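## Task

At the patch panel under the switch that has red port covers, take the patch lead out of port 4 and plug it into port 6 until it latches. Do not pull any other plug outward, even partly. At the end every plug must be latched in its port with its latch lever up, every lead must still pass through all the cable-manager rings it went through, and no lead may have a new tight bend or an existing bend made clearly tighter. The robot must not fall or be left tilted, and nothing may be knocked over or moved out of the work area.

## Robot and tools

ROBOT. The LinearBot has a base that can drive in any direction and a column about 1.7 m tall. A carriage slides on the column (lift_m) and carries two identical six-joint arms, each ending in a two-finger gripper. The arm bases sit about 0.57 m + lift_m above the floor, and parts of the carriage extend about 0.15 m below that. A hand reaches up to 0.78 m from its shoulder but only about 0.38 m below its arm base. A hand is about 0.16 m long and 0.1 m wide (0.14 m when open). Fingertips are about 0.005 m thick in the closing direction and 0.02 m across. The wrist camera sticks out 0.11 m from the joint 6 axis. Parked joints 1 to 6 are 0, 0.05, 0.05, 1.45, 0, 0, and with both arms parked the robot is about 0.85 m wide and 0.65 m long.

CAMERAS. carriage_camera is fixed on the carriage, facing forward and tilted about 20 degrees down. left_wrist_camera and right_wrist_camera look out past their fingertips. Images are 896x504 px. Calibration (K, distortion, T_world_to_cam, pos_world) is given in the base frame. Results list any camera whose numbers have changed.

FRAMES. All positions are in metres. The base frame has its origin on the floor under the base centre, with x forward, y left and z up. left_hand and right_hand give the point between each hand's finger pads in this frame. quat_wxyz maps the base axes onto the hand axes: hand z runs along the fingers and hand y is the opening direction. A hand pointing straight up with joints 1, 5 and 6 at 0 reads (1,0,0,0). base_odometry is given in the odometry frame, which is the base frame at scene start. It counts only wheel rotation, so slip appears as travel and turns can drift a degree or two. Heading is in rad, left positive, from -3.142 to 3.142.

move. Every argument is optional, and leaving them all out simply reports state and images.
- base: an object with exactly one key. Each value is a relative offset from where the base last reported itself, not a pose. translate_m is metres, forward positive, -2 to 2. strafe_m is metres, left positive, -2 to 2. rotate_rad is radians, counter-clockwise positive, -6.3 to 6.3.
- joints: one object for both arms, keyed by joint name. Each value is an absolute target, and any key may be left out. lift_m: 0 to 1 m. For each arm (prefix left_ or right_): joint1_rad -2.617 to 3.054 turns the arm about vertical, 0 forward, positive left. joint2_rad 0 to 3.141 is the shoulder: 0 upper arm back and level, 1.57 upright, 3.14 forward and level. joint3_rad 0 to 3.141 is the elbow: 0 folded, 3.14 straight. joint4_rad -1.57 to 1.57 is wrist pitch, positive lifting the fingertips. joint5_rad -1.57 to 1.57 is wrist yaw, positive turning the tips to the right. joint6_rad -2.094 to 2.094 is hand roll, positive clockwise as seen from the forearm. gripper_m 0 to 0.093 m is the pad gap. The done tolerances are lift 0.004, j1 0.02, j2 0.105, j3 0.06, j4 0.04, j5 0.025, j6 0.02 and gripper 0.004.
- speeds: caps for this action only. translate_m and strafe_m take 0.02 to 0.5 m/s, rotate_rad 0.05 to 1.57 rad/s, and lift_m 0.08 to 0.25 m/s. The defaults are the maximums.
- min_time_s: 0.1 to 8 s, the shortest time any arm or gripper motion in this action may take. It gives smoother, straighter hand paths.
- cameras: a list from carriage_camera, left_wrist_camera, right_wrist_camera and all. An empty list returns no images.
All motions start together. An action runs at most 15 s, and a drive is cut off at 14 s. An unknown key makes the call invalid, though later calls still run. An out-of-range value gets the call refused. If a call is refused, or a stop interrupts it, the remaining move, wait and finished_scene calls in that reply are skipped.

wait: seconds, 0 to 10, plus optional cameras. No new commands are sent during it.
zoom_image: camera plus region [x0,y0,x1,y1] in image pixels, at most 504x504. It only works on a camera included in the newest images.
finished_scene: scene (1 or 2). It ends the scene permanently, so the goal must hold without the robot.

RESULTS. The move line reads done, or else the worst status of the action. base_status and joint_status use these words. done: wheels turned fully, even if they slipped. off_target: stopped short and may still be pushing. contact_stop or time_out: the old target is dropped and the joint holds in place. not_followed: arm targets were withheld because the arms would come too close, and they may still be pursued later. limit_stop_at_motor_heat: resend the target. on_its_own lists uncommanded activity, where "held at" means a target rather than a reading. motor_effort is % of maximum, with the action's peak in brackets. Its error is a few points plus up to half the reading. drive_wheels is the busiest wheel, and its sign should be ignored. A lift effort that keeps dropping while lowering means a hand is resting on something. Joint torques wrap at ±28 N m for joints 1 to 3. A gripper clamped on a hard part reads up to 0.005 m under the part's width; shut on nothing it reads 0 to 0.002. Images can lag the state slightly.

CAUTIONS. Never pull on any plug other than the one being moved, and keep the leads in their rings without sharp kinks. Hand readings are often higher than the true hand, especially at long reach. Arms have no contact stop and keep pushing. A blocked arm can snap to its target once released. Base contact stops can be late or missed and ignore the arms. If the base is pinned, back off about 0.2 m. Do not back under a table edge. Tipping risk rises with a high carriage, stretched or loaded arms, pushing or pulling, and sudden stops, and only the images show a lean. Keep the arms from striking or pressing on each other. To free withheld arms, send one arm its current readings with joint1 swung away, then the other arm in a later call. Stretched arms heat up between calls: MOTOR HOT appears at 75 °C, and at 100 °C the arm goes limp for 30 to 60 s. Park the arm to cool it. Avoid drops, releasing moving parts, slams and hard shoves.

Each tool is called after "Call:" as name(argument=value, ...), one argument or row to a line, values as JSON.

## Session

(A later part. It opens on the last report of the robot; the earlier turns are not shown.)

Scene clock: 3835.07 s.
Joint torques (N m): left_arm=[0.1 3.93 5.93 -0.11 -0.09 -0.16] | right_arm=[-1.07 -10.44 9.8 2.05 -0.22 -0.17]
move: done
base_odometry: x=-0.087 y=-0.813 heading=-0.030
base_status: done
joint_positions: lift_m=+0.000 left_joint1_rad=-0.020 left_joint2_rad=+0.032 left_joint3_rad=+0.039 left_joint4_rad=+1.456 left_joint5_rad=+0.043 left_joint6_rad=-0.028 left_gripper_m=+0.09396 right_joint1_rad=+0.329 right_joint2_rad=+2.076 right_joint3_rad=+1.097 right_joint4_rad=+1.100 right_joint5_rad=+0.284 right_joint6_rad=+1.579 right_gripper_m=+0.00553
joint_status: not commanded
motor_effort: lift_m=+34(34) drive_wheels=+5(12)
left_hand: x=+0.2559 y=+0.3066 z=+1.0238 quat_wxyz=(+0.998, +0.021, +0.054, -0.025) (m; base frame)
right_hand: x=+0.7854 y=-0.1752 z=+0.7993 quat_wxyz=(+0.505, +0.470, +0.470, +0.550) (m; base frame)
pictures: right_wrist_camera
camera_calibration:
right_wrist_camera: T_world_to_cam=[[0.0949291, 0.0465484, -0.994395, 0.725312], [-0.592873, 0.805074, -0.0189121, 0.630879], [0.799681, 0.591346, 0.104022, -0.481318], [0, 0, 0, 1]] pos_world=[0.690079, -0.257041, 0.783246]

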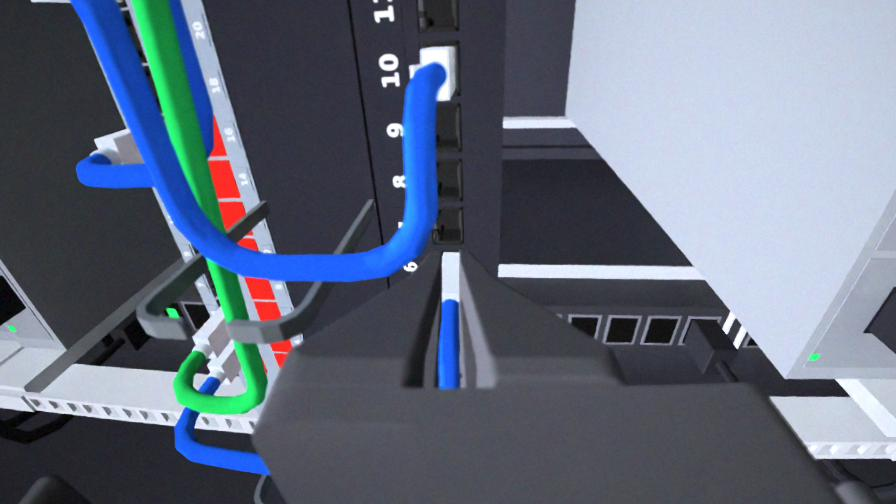

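Call:
move(
  base={"translate_m": -0.009},
  speeds={"translate_m": 0.02},
  cameras=["right_wrist_camera"],
)

Call:
zoom_image(
  camera="right_wrist_camera",
  region=[395, 190, 505, 390],
)

Scene clock: 3845.33 s.
Joint torques (N m): left_arm=[-0.02 3.95 5.89 -0.07 -0.09 -0.16] | right_arm=[-0.79 -10.59 6.69 2.84 0.04 -0.24]
move: done
base_odometry: x=-0.096 y=-0.813 heading=-0.031
base_status: done
joint_positions: lift_m=+0.000 left_joint1_rad=-0.020 left_joint2_rad=+0.032 left_joint3_rad=+0.039 left_joint4_rad=+1.455 left_joint5_rad=+0.043 left_joint6_rad=-0.028 left_gripper_m=+0.09396 right_joint1_rad=+0.324 right_joint2_rad=+2.076 right_joint3_rad=+1.134 right_joint4_rad=+1.039 right_joint5_rad=+0.259 right_joint6_rad=+1.579 right_gripper_m=+0.00549
joint_status: not commanded
motor_effort: lift_m=+34(34) drive_wheels=+8(8)
left_hand: x=+0.2560 y=+0.3066 z=+1.0238 quat_wxyz=(+0.998, +0.021, +0.054, -0.025) (m; base frame)
right_hand: x=+0.7923 y=-0.1718 z=+0.8006 quat_wxyz=(+0.497, +0.469, +0.483, +0.548) (m; base frame)
pictures: right_wrist_camera
camera_calibration:
right_wrist_camera: T_world_to_cam=[[0.0719556, 0.0378027, -0.996691, 0.744282], [-0.608971, 0.793071, -0.0138846, 0.638842], [0.789922, 0.607956, 0.0800866, -0.459268], [0, 0, 0, 1]] pos_world=[0.698267, -0.255568, 0.78747]

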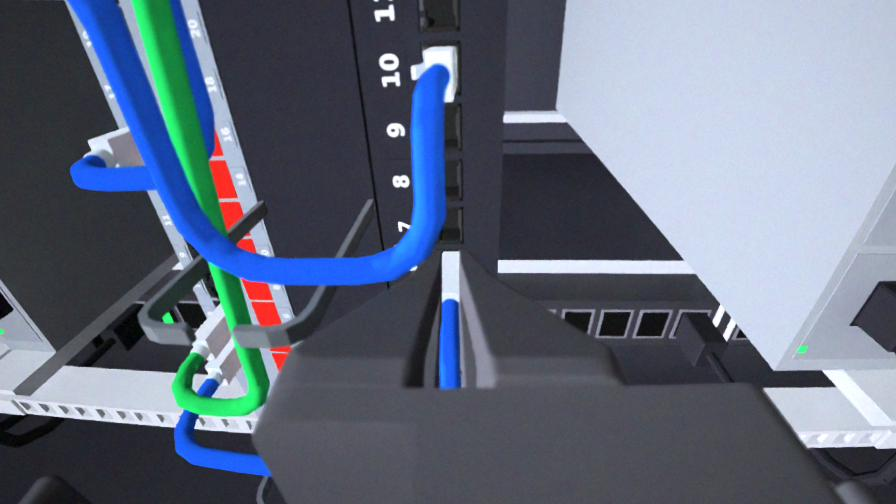

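Scaled by 2.520 from the camera's 896x504 image, which has a finer 1280x720 frame.

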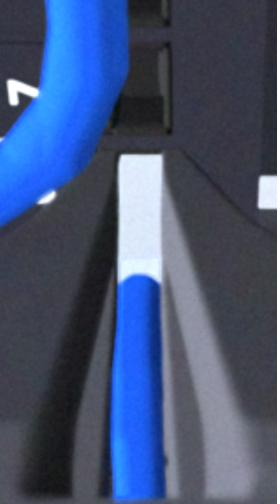

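Call:
move(
  base={"translate_m": 0.003},
  speeds={"translate_m": 0.02},
  cameras=["right_wrist_camera"],
)

Scene clock: 3893.93 s.
Joint torques (N m): left_arm=[0.02 3.92 5.87 -0.1 -0.07 -0.15] | right_arm=[-0.76 -10.73 7.32 2.67 -0.14 -0.23]
move: done
base_odometry: x=-0.093 y=-0.813 heading=-0.031
base_status: done
joint_positions: lift_m=+0.000 left_joint1_rad=-0.020 left_joint2_rad=+0.032 left_joint3_rad=+0.039 left_joint4_rad=+1.456 left_joint5_rad=+0.043 left_joint6_rad=-0.028 left_gripper_m=+0.09396 right_joint1_rad=+0.324 right_joint2_rad=+2.076 right_joint3_rad=+1.125 right_joint4_rad=+1.054 right_joint5_rad=+0.272 right_joint6_rad=+1.579 right_gripper_m=+0.00549
joint_status: not commanded
motor_effort: lift_m=+34(34) drive_wheels=+3(13)
left_hand: x=+0.2559 y=+0.3066 z=+1.0238 quat_wxyz=(+0.998, +0.021, +0.054, -0.025) (m; base frame)
right_hand: x=+0.7910 y=-0.1744 z=+0.8002 quat_wxyz=(+0.501, +0.471, +0.478, +0.546) (m; base frame)
pictures: right_wrist_camera
camera_calibration:
right_wrist_camera: T_world_to_cam=[[0.0774489, 0.0398675, -0.996199, 0.739728], [-0.598918, 0.800679, -0.0145197, 0.634001], [0.797056, 0.597766, 0.085889, -0.468608], [0, 0, 0, 1]] pos_world=[0.695931, -0.257004, 0.78637]

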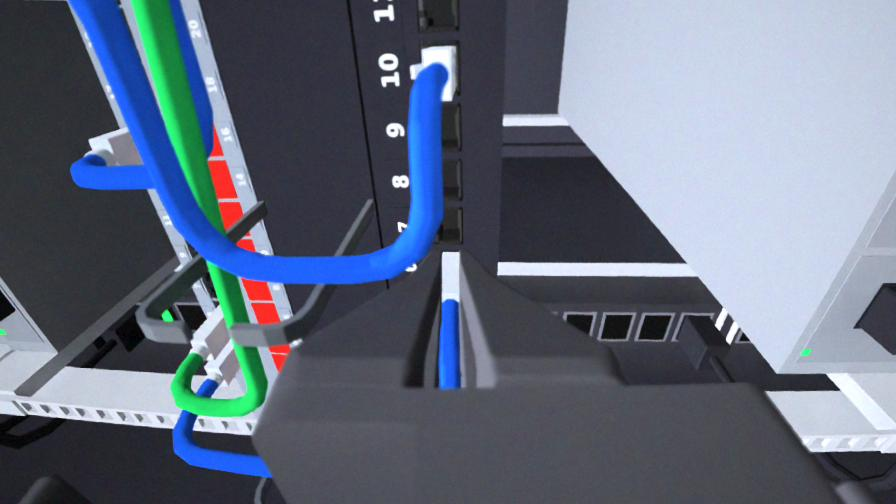

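Call:
move(
  joints={"right_gripper_m": 0.0135},
  min_time_s=2,
  cameras=["right_wrist_camera"],
)

Call:
zoom_image(
  camera="right_wrist_camera",
  region=[370, 200, 530, 400],
)

Scene clock: 3900.33 s.
Joint torques (N m): left_arm=[0.02 3.88 5.93 -0.1 -0.1 -0.16] | right_arm=[-0.65 -10.54 7.41 2.55 -0.1 -0.25]
move: done
base_odometry: x=-0.093 y=-0.813 heading=-0.030
base_status: not commanded
joint_positions: lift_m=+0.000 left_joint1_rad=-0.020 left_joint2_rad=+0.032 left_joint3_rad=+0.039 left_joint4_rad=+1.456 left_joint5_rad=+0.043 left_joint6_rad=-0.028 left_gripper_m=+0.09396 right_joint1_rad=+0.324 right_joint2_rad=+2.076 right_joint3_rad=+1.125 right_joint4_rad=+1.061 right_joint5_rad=+0.271 right_joint6_rad=+1.579 right_gripper_m=+0.01342
joint_status: all done
motor_effort: lift_m=+34(34) drive_wheels=+3(6)
left_hand: x=+0.2559 y=+0.3066 z=+1.0238 quat_wxyz=(+0.998, +0.021, +0.054, -0.025) (m; base frame)
right_hand: x=+0.7908 y=-0.1744 z=+0.8020 quat_wxyz=(+0.502, +0.470, +0.476, +0.549) (m; base frame)
pictures: right_wrist_camera
camera_calibration:
right_wrist_camera: T_world_to_cam=[[0.0842884, 0.042159, -0.995549, 0.735934], [-0.599114, 0.800487, -0.0168256, 0.635884], [0.796215, 0.597866, 0.0927298, -0.473422], [0, 0, 0, 1]] pos_world=[0.695882, -0.257001, 0.787258]

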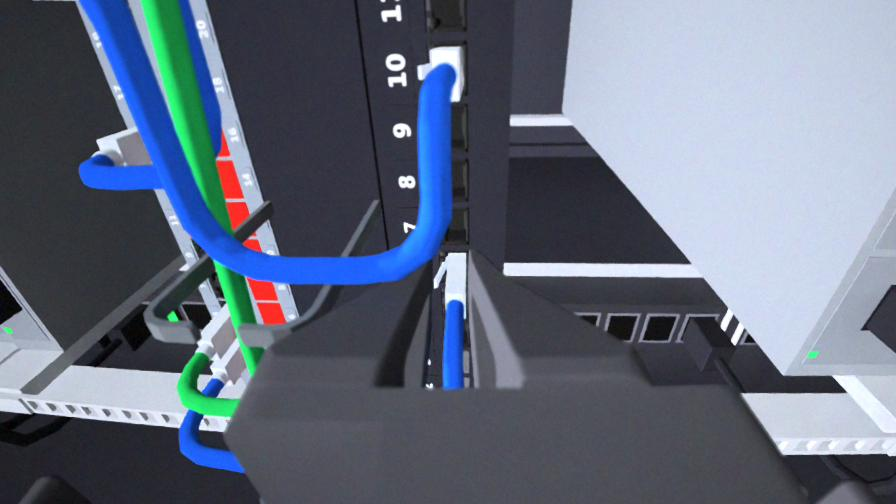

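Scaled by 2.520 from the camera's 896x504 image, which has a finer 1280x720 frame.

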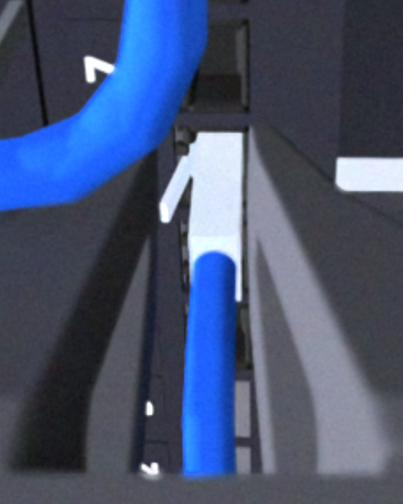

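Call:
move(
  base={"strafe_m": 0.006},
  joints={"right_gripper_m": 0.018},
  speeds={"strafe_m": 0.02},
  min_time_s=1,
  cameras=[],
)

Call:
move(
  base={"translate_m": -0.04},
  speeds={"translate_m": 0.03},
  cameras=["right_wrist_camera"],
)

Scene clock: 3909.33 s.
Joint torques (N m): left_arm=[0.05 3.86 5.97 -0.1 -0.09 -0.15] | right_arm=[-0.65 -10.39 7.28 2.52 -0.08 -0.2]
move: done
base_odometry: x=-0.093 y=-0.807 heading=-0.031
base_status: done
joint_positions: lift_m=+0.000 left_joint1_rad=-0.020 left_joint2_rad=+0.032 left_joint3_rad=+0.039 left_joint4_rad=+1.456 left_joint5_rad=+0.043 left_joint6_rad=-0.028 left_gripper_m=+0.09396 right_joint1_rad=+0.324 right_joint2_rad=+2.076 right_joint3_rad=+1.125 right_joint4_rad=+1.065 right_joint5_rad=+0.271 right_joint6_rad=+1.579 right_gripper_m=+0.01789
joint_status: all done
motor_effort: lift_m=+34(34) drive_wheels=+9(13)
left_hand: x=+0.2559 y=+0.3066 z=+1.0238 quat_wxyz=(+0.998, +0.021, +0.054, -0.025) (m; base frame)
right_hand: x=+0.7907 y=-0.1744 z=+0.8029 quat_wxyz=(+0.502, +0.469, +0.475, +0.550) (m; base frame)
pictures: none
No camera images: "cameras" was empty.

Scene clock: 3911.13 s.
Joint torques (N m): left_arm=[0.01 3.99 5.9 -0.05 -0.08 -0.16] | right_arm=[-0.72 -10.51 7.21 2.46 -0.11 -0.2]
move: done
base_odometry: x=-0.132 y=-0.806 heading=-0.031
base_status: done
joint_positions: lift_m=+0.000 left_joint1_rad=-0.020 left_joint2_rad=+0.032 left_joint3_rad=+0.039 left_joint4_rad=+1.454 left_joint5_rad=+0.043 left_joint6_rad=-0.028 left_gripper_m=+0.09396 right_joint1_rad=+0.324 right_joint2_rad=+2.076 right_joint3_rad=+1.125 right_joint4_rad=+1.068 right_joint5_rad=+0.271 right_joint6_rad=+1.579 right_gripper_m=+0.01789
joint_status: not commanded
motor_effort: lift_m=+34(34) drive_wheels=+6(11)
left_hand: x=+0.2562 y=+0.3066 z=+1.0238 quat_wxyz=(+0.998, +0.021, +0.054, -0.025) (m; base frame)
right_hand: x=+0.7907 y=-0.1745 z=+0.8038 quat_wxyz=(+0.503, +0.468, +0.474, +0.551) (m; base frame)
pictures: right_wrist_camera
camera_calibration:
right_wrist_camera: T_world_to_cam=[[0.091126, 0.0444564, -0.994847, 0.732167], [-0.598991, 0.800528, -0.0190934, 0.637605], [0.795554, 0.597644, 0.0995779, -0.478483], [0, 0, 0, 1]] pos_world=[0.695859, -0.257008, 0.788214]

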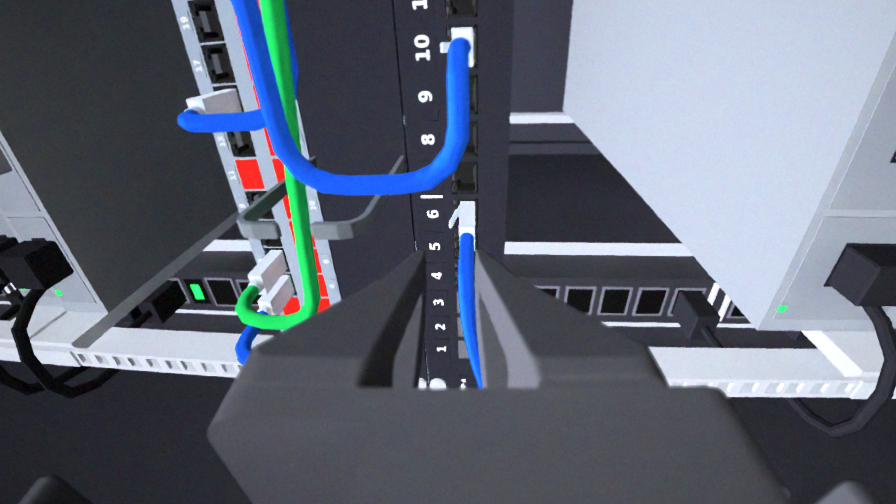

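Call:
move(
  base={"translate_m": -0.07},
  speeds={"translate_m": 0.06},
  cameras=["right_wrist_camera"],
)

Call:
move(
  base={"translate_m": -0.15},
  speeds={"translate_m": 0.1},
  cameras=["right_wrist_camera", "carriage_camera"],
)

Scene clock: 3916.10 s.
Joint torques (N m): left_arm=[0.05 3.97 5.93 -0.08 -0.1 -0.16] | right_arm=[-0.88 -10.73 7.24 2.46 -0.07 -0.24]
move: done
base_odometry: x=-0.202 y=-0.803 heading=-0.031
base_status: done
joint_positions: lift_m=+0.000 left_joint1_rad=-0.020 left_joint2_rad=+0.032 left_joint3_rad=+0.039 left_joint4_rad=+1.454 left_joint5_rad=+0.043 left_joint6_rad=-0.028 left_gripper_m=+0.09396 right_joint1_rad=+0.324 right_joint2_rad=+2.076 right_joint3_rad=+1.126 right_joint4_rad=+1.069 right_joint5_rad=+0.271 right_joint6_rad=+1.579 right_gripper_m=+0.01789
joint_status: not commanded
motor_effort: lift_m=+34(34) drive_wheels=-2(13)
left_hand: x=+0.2563 y=+0.3066 z=+1.0238 quat_wxyz=(+0.998, +0.021, +0.055, -0.025) (m; base frame)
right_hand: x=+0.7907 y=-0.1744 z=+0.8041 quat_wxyz=(+0.503, +0.468, +0.473, +0.551) (m; base frame)
pictures: right_wrist_camera
camera_calibration:
right_wrist_camera: T_world_to_cam=[[0.0922052, 0.044819, -0.994731, 0.731623], [-0.59897, 0.800535, -0.0194514, 0.637894], [0.795445, 0.597607, 0.100659, -0.479336], [0, 0, 0, 1]] pos_world=[0.695905, -0.256993, 0.788426]

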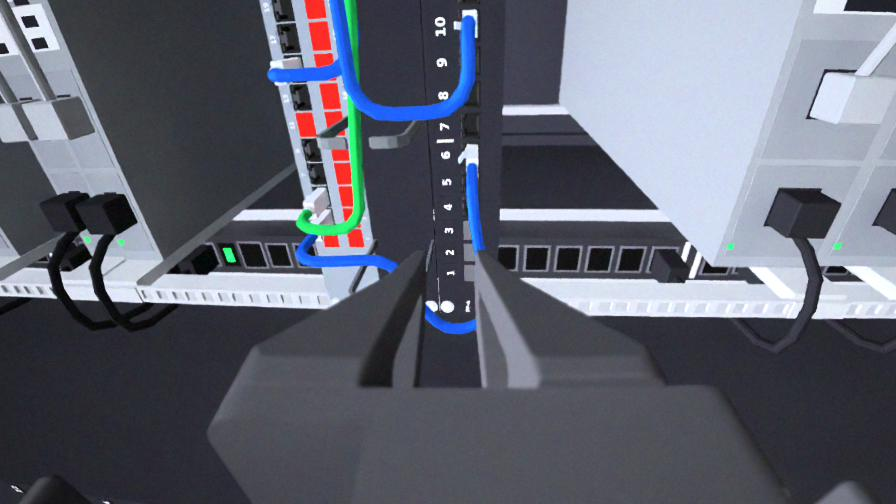

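Scene clock: 3917.57 s.
Joint torques (N m): left_arm=[0.02 3.95 5.55 -0.13 -0.09 -0.15] | right_arm=[-0.31 -10.48 6.8 2.38 -0.11 -0.27]
move: contact_stop
base_odometry: x=-0.277 y=-0.801 heading=-0.028
base_status: translate_m contact_stop (by the wheels' count: -0.074 of -0.150)
joint_positions: lift_m=+0.000 left_joint1_rad=-0.020 left_joint2_rad=+0.031 left_joint3_rad=+0.043 left_joint4_rad=+1.458 left_joint5_rad=+0.044 left_joint6_rad=-0.028 left_gripper_m=+0.09396 right_joint1_rad=+0.320 right_joint2_rad=+2.074 right_joint3_rad=+1.133 right_joint4_rad=+1.074 right_joint5_rad=+0.270 right_joint6_rad=+1.579 right_gripper_m=+0.01789
joint_status: not commanded
motor_effort: lift_m=+36(36) drive_wheels=+13(94)
left_hand: x=+0.2540 y=+0.3065 z=+1.0247 quat_wxyz=(+0.998, +0.022, +0.050, -0.025) (m; base frame)
right_hand: x=+0.7918 y=-0.1762 z=+0.8094 quat_wxyz=(+0.506, +0.466, +0.468, +0.555) (m; base frame)
pictures: carriage_camera, right_wrist_camera
camera_calibration:
carriage_camera: T_world_to_cam=[[-0.0315153, -0.999315, -0.0193989, 0.022313], [-0.335878, 0.0288684, -0.941463, 1.00831], [0.941378, -0.0231548, -0.336558, 0.195717], [0, 0, 0, 1]] pos_world=[0.15513, -0.00227894, 1.01559]
right_wrist_camera: T_world_to_cam=[[0.106402, 0.0491007, -0.99311, 0.725085], [-0.596513, 0.802237, -0.0242471, 0.642297], [0.795519, 0.594983, 0.114649, -0.49154], [0, 0, 0, 1]] pos_world=[0.697017, -0.258419, 0.792018]

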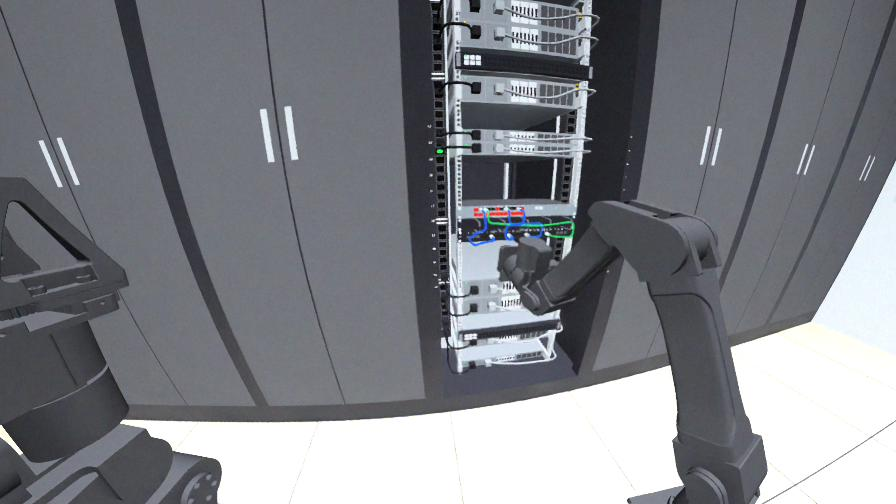

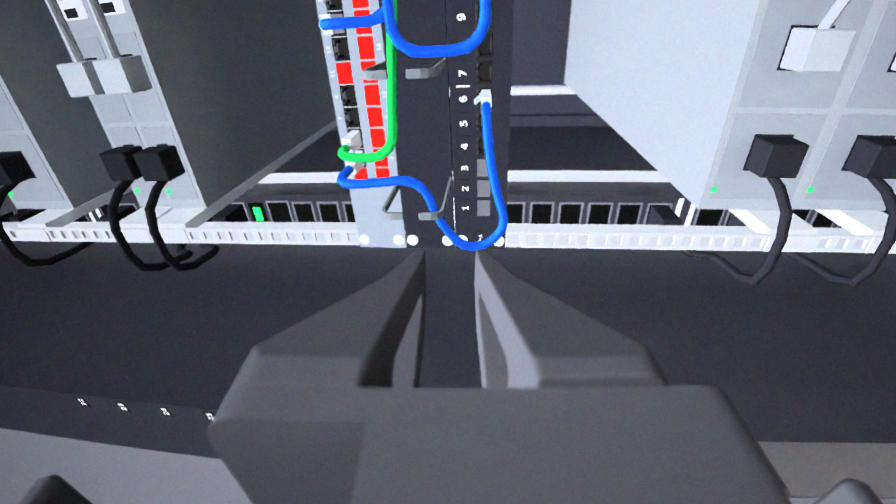

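Call:
move(
  base={"translate_m": 0.04},
  speeds={"translate_m": 0.05},
  cameras=["carriage_camera"],
)

Call:
zoom_image(
  camera="carriage_camera",
  region=[440, 180, 600, 280],
)

Call:
move(
  joints={"right_joint1_rad": 0, "right_joint2_rad": 0.05, "right_joint3_rad": 0.05, "right_joint4_rad": 1.45, "right_joint5_rad": 0, "right_joint6_rad": 0},
  min_time_s=4,
  cameras=["carriage_camera", "right_wrist_camera"],
)

Scene clock: 3932.40 s.
Joint torques (N m): left_arm=[0.09 4 5.52 -0.15 -0.09 -0.17] | right_arm=[-0.4 -10.33 6.9 2.38 -0.1 -0.24]
move: done
base_odometry: x=-0.237 y=-0.802 heading=-0.030
base_status: done
joint_positions: lift_m=+0.000 left_joint1_rad=-0.020 left_joint2_rad=+0.031 left_joint3_rad=+0.043 left_joint4_rad=+1.458 left_joint5_rad=+0.044 left_joint6_rad=-0.028 left_gripper_m=+0.09396 right_joint1_rad=+0.320 right_joint2_rad=+2.074 right_joint3_rad=+1.133 right_joint4_rad=+1.075 right_joint5_rad=+0.270 right_joint6_rad=+1.579 right_gripper_m=+0.01789
joint_status: not commanded
motor_effort: lift_m=+36(36) drive_wheels=-9(11)
left_hand: x=+0.2539 y=+0.3065 z=+1.0247 quat_wxyz=(+0.998, +0.022, +0.050, -0.025) (m; base frame)
right_hand: x=+0.7918 y=-0.1762 z=+0.8095 quat_wxyz=(+0.506, +0.466, +0.468, +0.555) (m; base frame)
pictures: carriage_camera
camera_calibration:
carriage_camera: T_world_to_cam=[[-0.0315153, -0.999315, -0.0193989, 0.022313], [-0.335878, 0.0288684, -0.941463, 1.00831], [0.941378, -0.0231548, -0.336558, 0.195717], [0, 0, 0, 1]] pos_world=[0.15513, -0.00227894, 1.01559]

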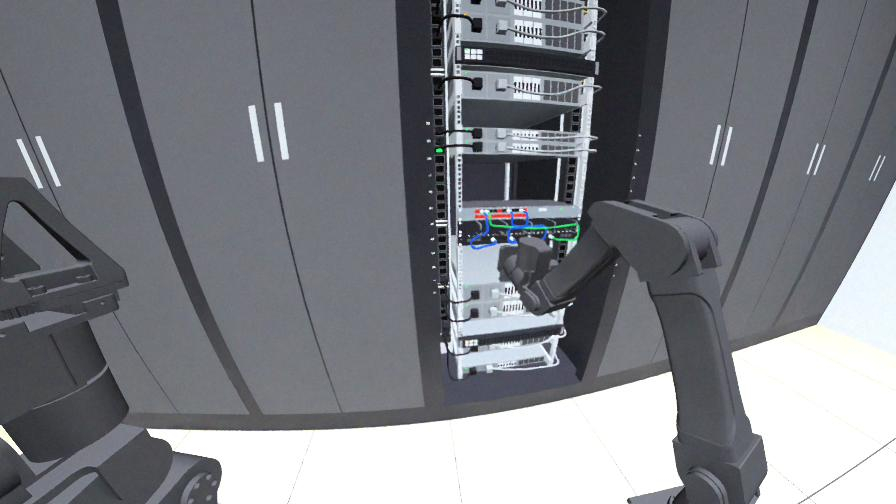

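Scaled by 3.150 from the camera's 896x504 image, which has a finer 1280x720 frame.

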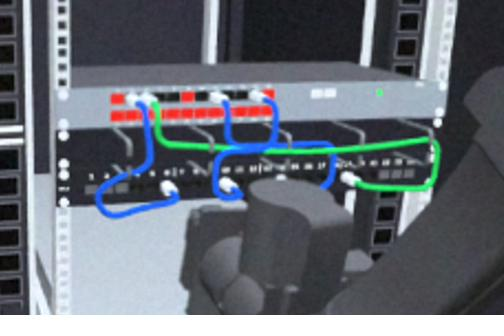

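Scene clock: 3936.70 s.
Joint torques (N m): left_arm=[-0.01 4 5.52 -0.14 -0.09 -0.15] | right_arm=[-0.57 1.84 4.68 0.1 -0.08 -0.21]
move: done
base_odometry: x=-0.237 y=-0.802 heading=-0.030
base_status: not commanded
joint_positions: lift_m=+0.000 left_joint1_rad=-0.020 left_joint2_rad=+0.031 left_joint3_rad=+0.043 left_joint4_rad=+1.458 left_joint5_rad=+0.044 left_joint6_rad=-0.028 left_gripper_m=+0.09396 right_joint1_rad=+0.007 right_joint2_rad=+0.061 right_joint3_rad=+0.056 right_joint4_rad=+1.436 right_joint5_rad=+0.009 right_joint6_rad=+0.010 right_gripper_m=+0.01789
joint_status: all done
motor_effort: lift_m=+36(36) drive_wheels=-11(12)
left_hand: x=+0.2539 y=+0.3065 z=+1.0247 quat_wxyz=(+0.998, +0.022, +0.050, -0.025) (m; base frame)
right_hand: x=+0.2651 y=-0.3159 z=+1.0273 quat_wxyz=(+0.998, +0.005, +0.070, +0.008) (m; base frame)
pictures: carriage_camera, right_wrist_camera
camera_calibration:
carriage_camera: T_world_to_cam=[[-0.0315153, -0.999315, -0.0193989, 0.022313], [-0.335878, 0.0288684, -0.941463, 1.00831], [0.941378, -0.0231548, -0.336558, 0.195717], [0, 0, 0, 1]] pos_world=[0.15513, -0.00227894, 1.01559]
right_wrist_camera: T_world_to_cam=[[0.0131017, -0.999476, -0.0295857, -0.29195], [0.745273, 0.029487, -0.666107, 0.505042], [0.666631, -0.0133222, 0.745269, -0.820287], [0, 0, 0, 1]] pos_world=[0.17426, -0.317617, 0.939109]

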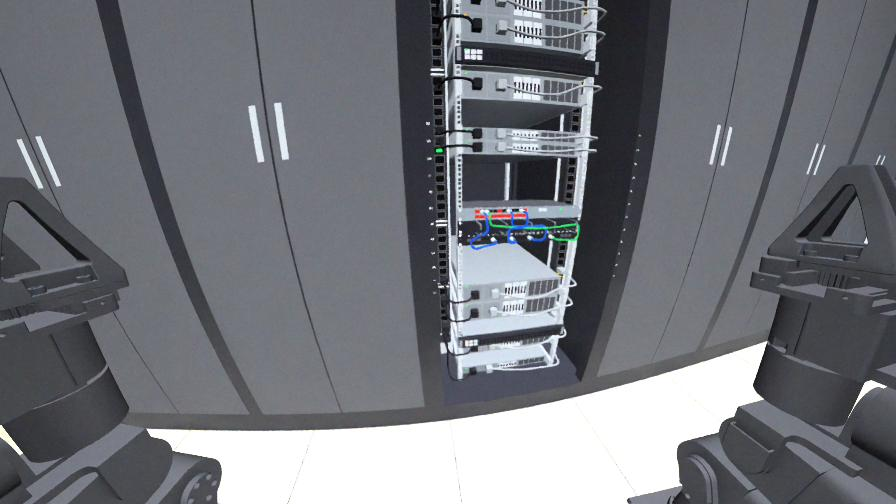

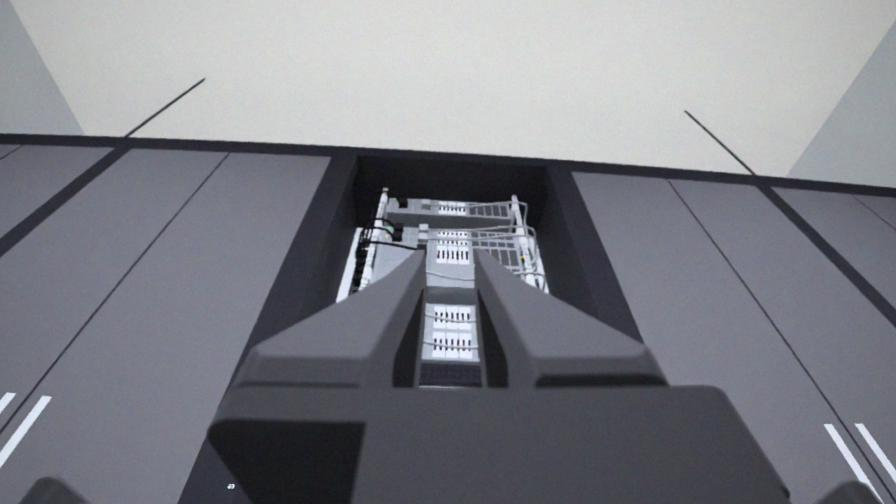

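Call:
zoom_image(
  camera="carriage_camera",
  region=[450, 190, 600, 270],
)

Call:
finished_scene(
  scene=1,
)

Scaled by 3.360 from the camera's 896x504 image, which has a finer 1280x720 frame.

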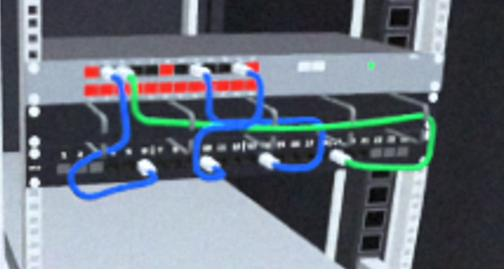

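The scene is finished: the task was done.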